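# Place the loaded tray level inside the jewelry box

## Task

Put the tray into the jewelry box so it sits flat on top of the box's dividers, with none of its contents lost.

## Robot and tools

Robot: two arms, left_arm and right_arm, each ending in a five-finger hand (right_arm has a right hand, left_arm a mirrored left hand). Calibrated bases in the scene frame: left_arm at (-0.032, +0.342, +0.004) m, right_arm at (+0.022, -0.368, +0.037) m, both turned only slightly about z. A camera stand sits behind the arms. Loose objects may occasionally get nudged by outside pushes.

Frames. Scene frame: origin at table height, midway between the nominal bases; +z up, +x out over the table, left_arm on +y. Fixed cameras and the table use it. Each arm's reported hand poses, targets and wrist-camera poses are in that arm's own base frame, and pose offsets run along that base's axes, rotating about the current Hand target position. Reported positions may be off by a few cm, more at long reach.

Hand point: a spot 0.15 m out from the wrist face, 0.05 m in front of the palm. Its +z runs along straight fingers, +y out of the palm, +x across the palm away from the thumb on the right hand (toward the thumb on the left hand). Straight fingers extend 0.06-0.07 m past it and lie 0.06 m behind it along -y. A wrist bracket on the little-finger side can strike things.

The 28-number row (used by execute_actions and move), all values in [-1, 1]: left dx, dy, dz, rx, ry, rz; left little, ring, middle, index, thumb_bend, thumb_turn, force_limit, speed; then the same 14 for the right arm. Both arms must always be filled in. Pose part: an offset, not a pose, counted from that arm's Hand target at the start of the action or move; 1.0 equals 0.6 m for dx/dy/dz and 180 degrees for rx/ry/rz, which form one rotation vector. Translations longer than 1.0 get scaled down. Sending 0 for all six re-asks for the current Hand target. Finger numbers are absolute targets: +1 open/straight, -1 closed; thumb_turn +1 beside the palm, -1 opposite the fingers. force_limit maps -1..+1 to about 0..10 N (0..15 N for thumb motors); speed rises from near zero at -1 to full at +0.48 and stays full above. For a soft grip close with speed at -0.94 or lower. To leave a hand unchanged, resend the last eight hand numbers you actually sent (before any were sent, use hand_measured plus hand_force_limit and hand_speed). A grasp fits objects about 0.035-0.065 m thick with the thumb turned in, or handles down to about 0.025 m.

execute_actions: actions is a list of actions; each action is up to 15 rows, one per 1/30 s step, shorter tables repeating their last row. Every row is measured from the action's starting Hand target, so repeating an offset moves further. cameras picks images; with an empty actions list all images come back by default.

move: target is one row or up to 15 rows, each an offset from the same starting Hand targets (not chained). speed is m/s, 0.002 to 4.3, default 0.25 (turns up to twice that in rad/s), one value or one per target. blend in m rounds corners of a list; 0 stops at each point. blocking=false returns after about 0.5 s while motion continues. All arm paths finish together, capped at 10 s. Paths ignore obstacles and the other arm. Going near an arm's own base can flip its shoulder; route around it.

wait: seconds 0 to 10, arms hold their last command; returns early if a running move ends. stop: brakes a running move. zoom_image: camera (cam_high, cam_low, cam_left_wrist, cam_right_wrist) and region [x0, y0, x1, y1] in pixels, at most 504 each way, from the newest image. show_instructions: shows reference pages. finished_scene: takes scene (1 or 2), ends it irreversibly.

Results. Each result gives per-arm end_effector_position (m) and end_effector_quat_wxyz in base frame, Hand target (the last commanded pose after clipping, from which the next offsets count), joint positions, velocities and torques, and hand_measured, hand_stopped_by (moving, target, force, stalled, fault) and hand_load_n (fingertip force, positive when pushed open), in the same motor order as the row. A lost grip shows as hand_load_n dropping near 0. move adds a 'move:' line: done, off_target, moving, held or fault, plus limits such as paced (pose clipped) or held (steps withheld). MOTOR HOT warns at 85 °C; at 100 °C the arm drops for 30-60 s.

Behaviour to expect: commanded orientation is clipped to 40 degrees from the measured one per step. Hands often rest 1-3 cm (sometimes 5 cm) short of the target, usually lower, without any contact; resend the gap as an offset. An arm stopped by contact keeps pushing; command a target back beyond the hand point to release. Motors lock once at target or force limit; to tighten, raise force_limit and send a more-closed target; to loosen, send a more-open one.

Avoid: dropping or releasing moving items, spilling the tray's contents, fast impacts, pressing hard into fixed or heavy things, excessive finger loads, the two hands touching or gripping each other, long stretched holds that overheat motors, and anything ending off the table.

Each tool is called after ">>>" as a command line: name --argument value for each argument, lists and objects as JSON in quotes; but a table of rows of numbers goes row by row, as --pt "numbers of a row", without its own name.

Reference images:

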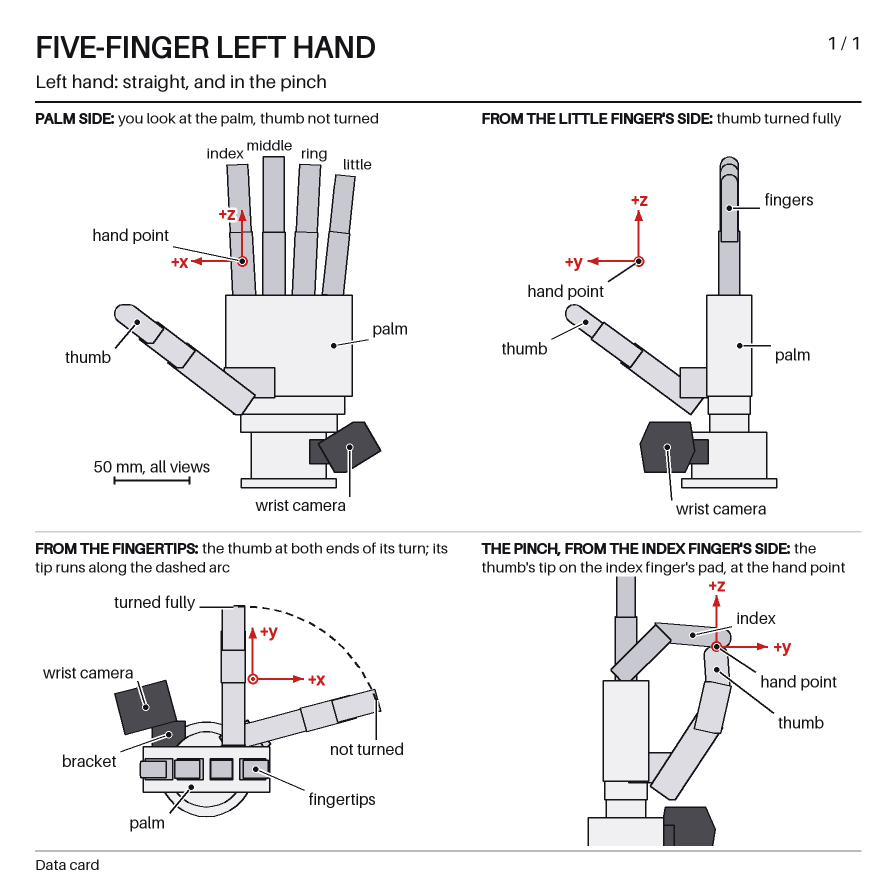

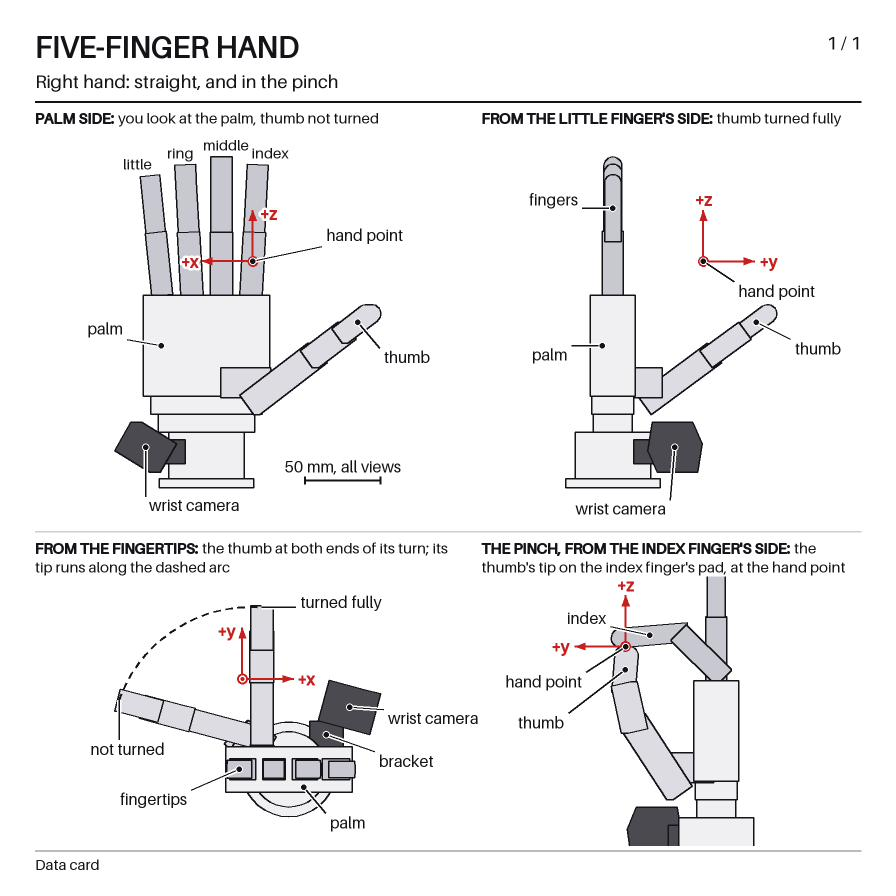

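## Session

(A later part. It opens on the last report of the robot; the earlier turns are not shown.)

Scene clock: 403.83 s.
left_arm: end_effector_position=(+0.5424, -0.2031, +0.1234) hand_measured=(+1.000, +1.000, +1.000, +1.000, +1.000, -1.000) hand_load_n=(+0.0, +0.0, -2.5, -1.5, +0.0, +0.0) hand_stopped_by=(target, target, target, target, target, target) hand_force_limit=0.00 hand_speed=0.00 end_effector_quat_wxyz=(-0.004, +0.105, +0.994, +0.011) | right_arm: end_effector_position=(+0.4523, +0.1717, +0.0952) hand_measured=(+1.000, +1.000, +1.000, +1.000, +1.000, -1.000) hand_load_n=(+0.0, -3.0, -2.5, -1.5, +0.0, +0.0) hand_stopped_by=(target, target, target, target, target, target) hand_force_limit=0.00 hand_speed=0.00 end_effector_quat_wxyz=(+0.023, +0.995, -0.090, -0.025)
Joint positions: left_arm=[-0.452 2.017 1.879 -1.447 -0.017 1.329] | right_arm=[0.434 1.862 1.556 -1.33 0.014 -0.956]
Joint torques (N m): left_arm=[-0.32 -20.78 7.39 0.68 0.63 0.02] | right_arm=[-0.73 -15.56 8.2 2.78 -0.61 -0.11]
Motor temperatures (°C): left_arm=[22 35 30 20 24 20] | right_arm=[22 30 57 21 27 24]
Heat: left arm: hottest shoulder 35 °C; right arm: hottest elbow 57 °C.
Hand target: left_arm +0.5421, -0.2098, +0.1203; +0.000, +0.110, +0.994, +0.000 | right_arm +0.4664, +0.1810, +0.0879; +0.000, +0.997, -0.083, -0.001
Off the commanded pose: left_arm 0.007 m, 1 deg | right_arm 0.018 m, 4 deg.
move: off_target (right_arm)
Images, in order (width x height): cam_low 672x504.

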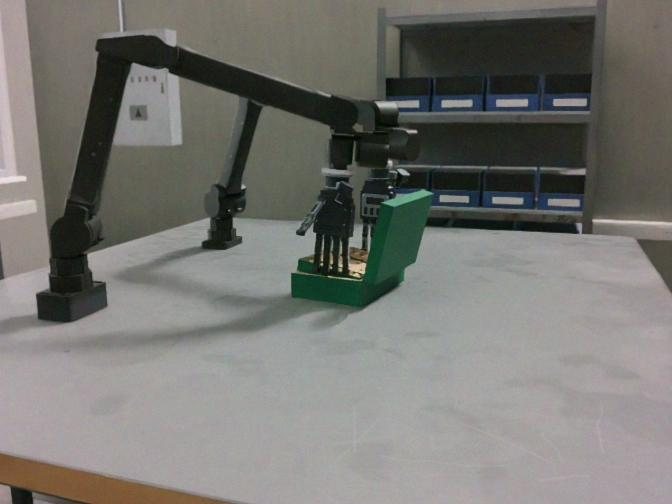

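>>> move --target '[-0.002,0.02,0.01,0,0,0,1,1,1,1,1,-1,0,0,-0.012,-0.035,0.01,0,0,0,1,1,1,1,1,-1,0,0]' --speed 0.02 --cameras '["cam_low","cam_left_wrist"]'

>>> zoom_image --camera "cam_low" --region '[270, 190, 430, 320]'

Scene clock: 406.63 s.
left_arm: end_effector_position=(+0.5425, -0.2015, +0.1228) hand_measured=(+1.000, +1.000, +1.000, +1.000, +1.000, -1.000) hand_load_n=(+0.0, +0.0, -0.5, +0.0, +0.0, +0.0) hand_stopped_by=(target, target, target, target, target, target) hand_force_limit=0.00 hand_speed=0.00 end_effector_quat_wxyz=(-0.002, +0.108, +0.994, +0.004) | right_arm: end_effector_position=(+0.4529, +0.1655, +0.0933) hand_measured=(+1.000, +1.000, +1.000, +1.000, +1.000, -1.000) hand_load_n=(+0.0, +0.0, -1.0, +0.0, +0.0, +0.0) hand_stopped_by=(target, target, target, target, target, target) hand_force_limit=0.00 hand_speed=0.00 end_effector_quat_wxyz=(+0.008, +0.996, -0.083, -0.014)
Joint positions: left_arm=[-0.446 2.008 1.864 -1.433 -0.007 1.34] | right_arm=[0.42 1.833 1.515 -1.285 0 -0.984]
Joint torques (N m): left_arm=[0.67 -21.54 7.25 0.03 0.26 0.08] | right_arm=[-2.26 -15.74 7.65 1.14 0.01 -0.13]
Motor temperatures (°C): left_arm=[22 36 30 20 23 20] | right_arm=[22 30 56 21 27 24]
Heat: left arm: hottest shoulder 36 °C; right arm: hottest elbow 56 °C.
Hand target: left_arm +0.5409, -0.1978, +0.1263; +0.000, +0.110, +0.994, +0.001 | right_arm +0.4592, +0.1599, +0.0941; +0.000, +0.997, -0.083, +0.000
Off the commanded pose: left_arm 0.005 m, 1 deg | right_arm 0.008 m, 2 deg.
move: done
camera_calibration:
cam_left_wrist: T_world_to_cam=[[-0.46073, -0.885954, 0.0530362, 0.059966], [-0.796584, 0.439126, 0.415478, 0.485903], [-0.391384, 0.149175, -0.908056, 0.472042], [0, 0, 0, 1]] pos_world=[0.599441, -0.230662, 0.223579]
Images, in order (width x height): cam_low 672x504, cam_left_wrist 672x504.

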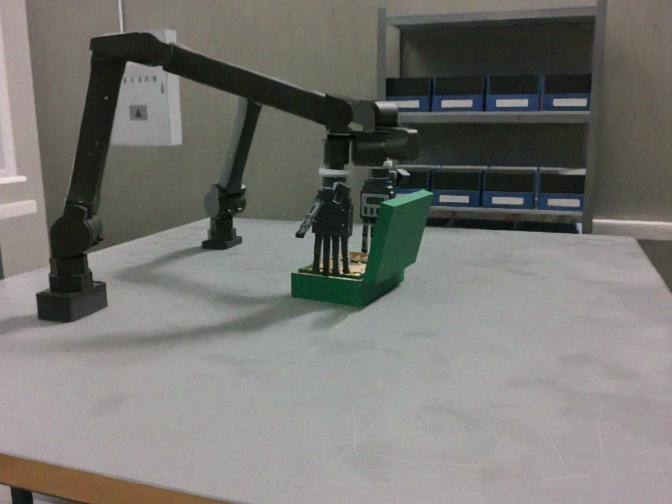

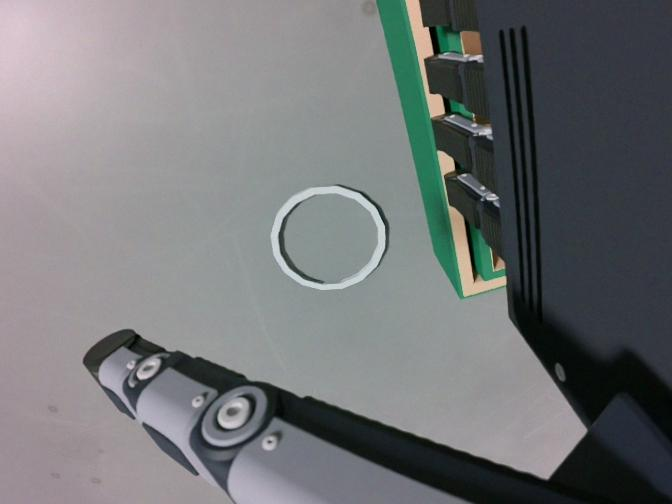

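Scaled by 3.150 from the camera's 672x504 image, which has a finer 960x720 frame.

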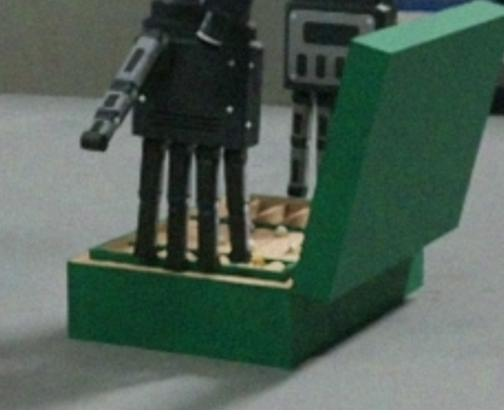

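>>> move --pt "0 0.03 0.03 0 0 0 1 1 1 1 1 -1 0 0 0 -0.03 0.03 0 0 0 1 1 1 1 1 -1 0 0" --pt "0 0.1 0.2 0 0 0 1 1 1 1 1 -1 0 0 -0.02 -0.1 0.2 0 0 0 1 1 1 1 1 -1 0 0" --pt "-0.1 0.3 0.2 0 0 0 1 1 1 1 1 -1 0 0 -0.1 -0.3 0.2 0 0 0 1 1 1 1 1 -1 0 0" --speed '[0.03,0.1,0.2]' --blend '[0.005,0.02,0]' --cameras '["all"]'

>>> zoom_image --camera "cam_low" --region '[270, 190, 430, 320]'

>>> zoom_image --camera "cam_high" --region '[250, 120, 400, 300]'

Scene clock: 411.70 s.
left_arm: end_effector_position=(+0.4813, -0.0188, +0.2404) hand_measured=(+1.000, +1.000, +1.000, +1.000, +1.000, -1.000) hand_load_n=(+0.0, +0.0, +0.0, +0.0, -0.5, +0.0) hand_stopped_by=(target, target, target, target, target, target) hand_force_limit=0.00 hand_speed=0.00 end_effector_quat_wxyz=(-0.011, +0.106, +0.994, +0.002) | right_arm: end_effector_position=(+0.4011, -0.0174, +0.2071) hand_measured=(+1.000, +1.000, +1.000, +1.000, +1.000, -1.000) hand_load_n=(+0.0, +0.0, +0.0, +0.0, +0.0, +0.0) hand_stopped_by=(target, target, target, target, target, target) hand_force_limit=0.00 hand_speed=0.00 end_effector_quat_wxyz=(+0.003, +0.996, -0.088, -0.013)
Joint positions: left_arm=[-0.167 1.678 1.698 -1.613 -0.003 1.615] | right_arm=[0.084 1.521 1.421 -1.498 0.001 -1.311]
Joint torques (N m): left_arm=[0.32 -17.2 7.97 0.25 0.13 0.07] | right_arm=[-1.2 -13.22 8.44 0.55 0 -0.15]
Heat: left arm: hottest shoulder 35 °C; right arm: hottest elbow 54 °C.
Hand target: left_arm +0.4809, -0.0178, +0.2463; +0.000, +0.110, +0.994, +0.000 | right_arm +0.3993, -0.0200, +0.2139; +0.000, +0.997, -0.083, +0.000
Off the commanded pose: left_arm 0.006 m, 1 deg | right_arm 0.008 m, 2 deg.
move: done
camera_calibration:
cam_left_wrist: T_world_to_cam=[[-0.456185, -0.887653, 0.0629928, 0.182797], [-0.790458, 0.436713, 0.429484, 0.301651], [-0.408743, 0.146131, -0.900875, 0.534248], [0, 0, 0, 1]] pos_world=[0.540201, -0.0475448, 0.340221]
cam_right_wrist: T_world_to_cam=[[0.133227, -0.991085, -0.000919993, -0.0739304], [-0.90332, -0.121811, 0.411309, 0.294484], [-0.407754, -0.0539664, -0.911495, 0.460626], [0, 0, 0, 1]] pos_world=[0.463685, -0.0125417, 0.298667]

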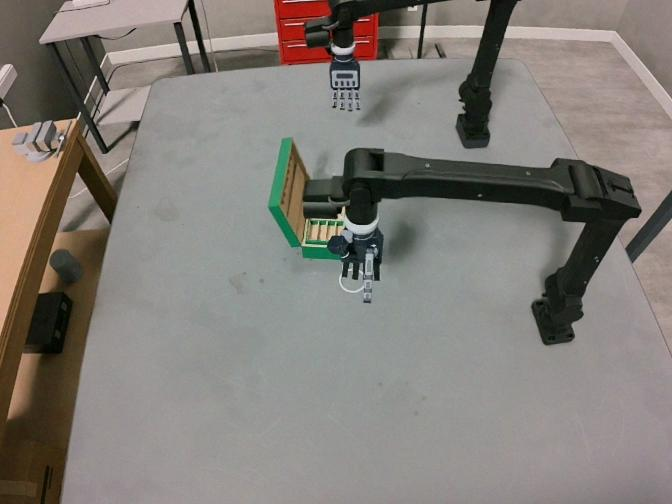

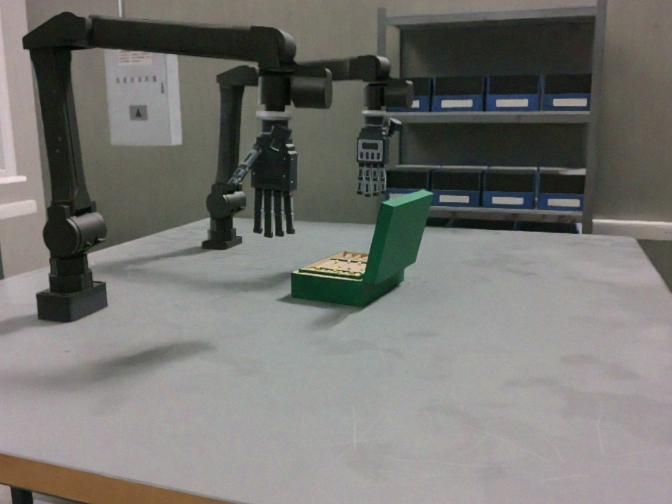

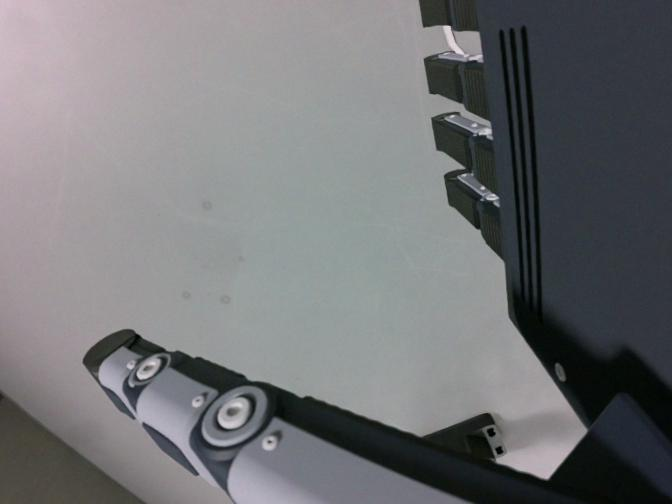

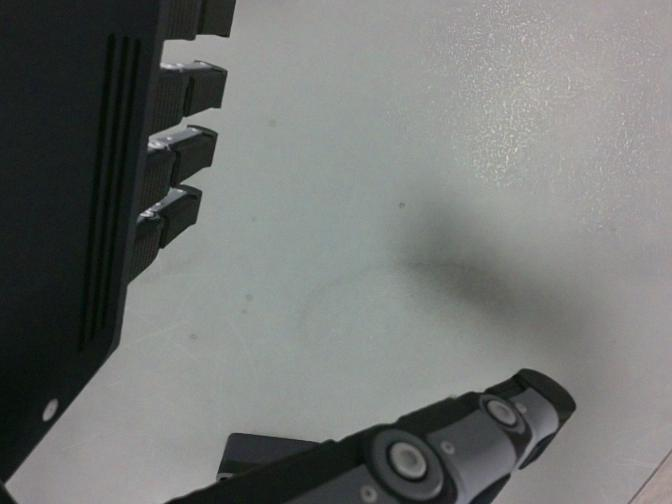

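Scaled by 3.150 from the camera's 672x504 image, which has a finer 960x720 frame.

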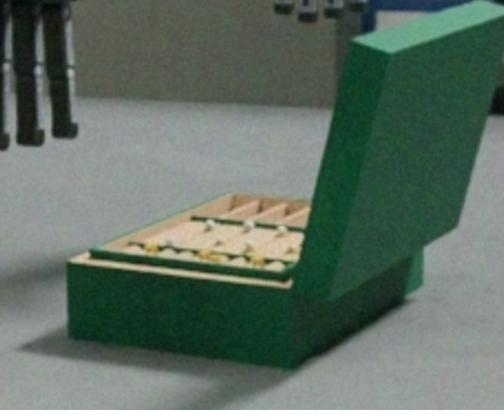

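Scaled by 2.800 from the camera's 672x504 image, which has a finer 960x720 frame.

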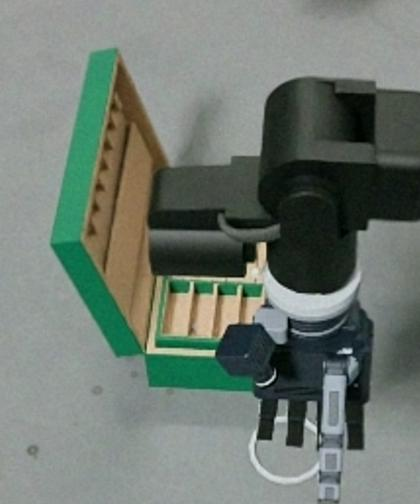

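>>> finished_scene --scene 1

The scene is finished: the task was done.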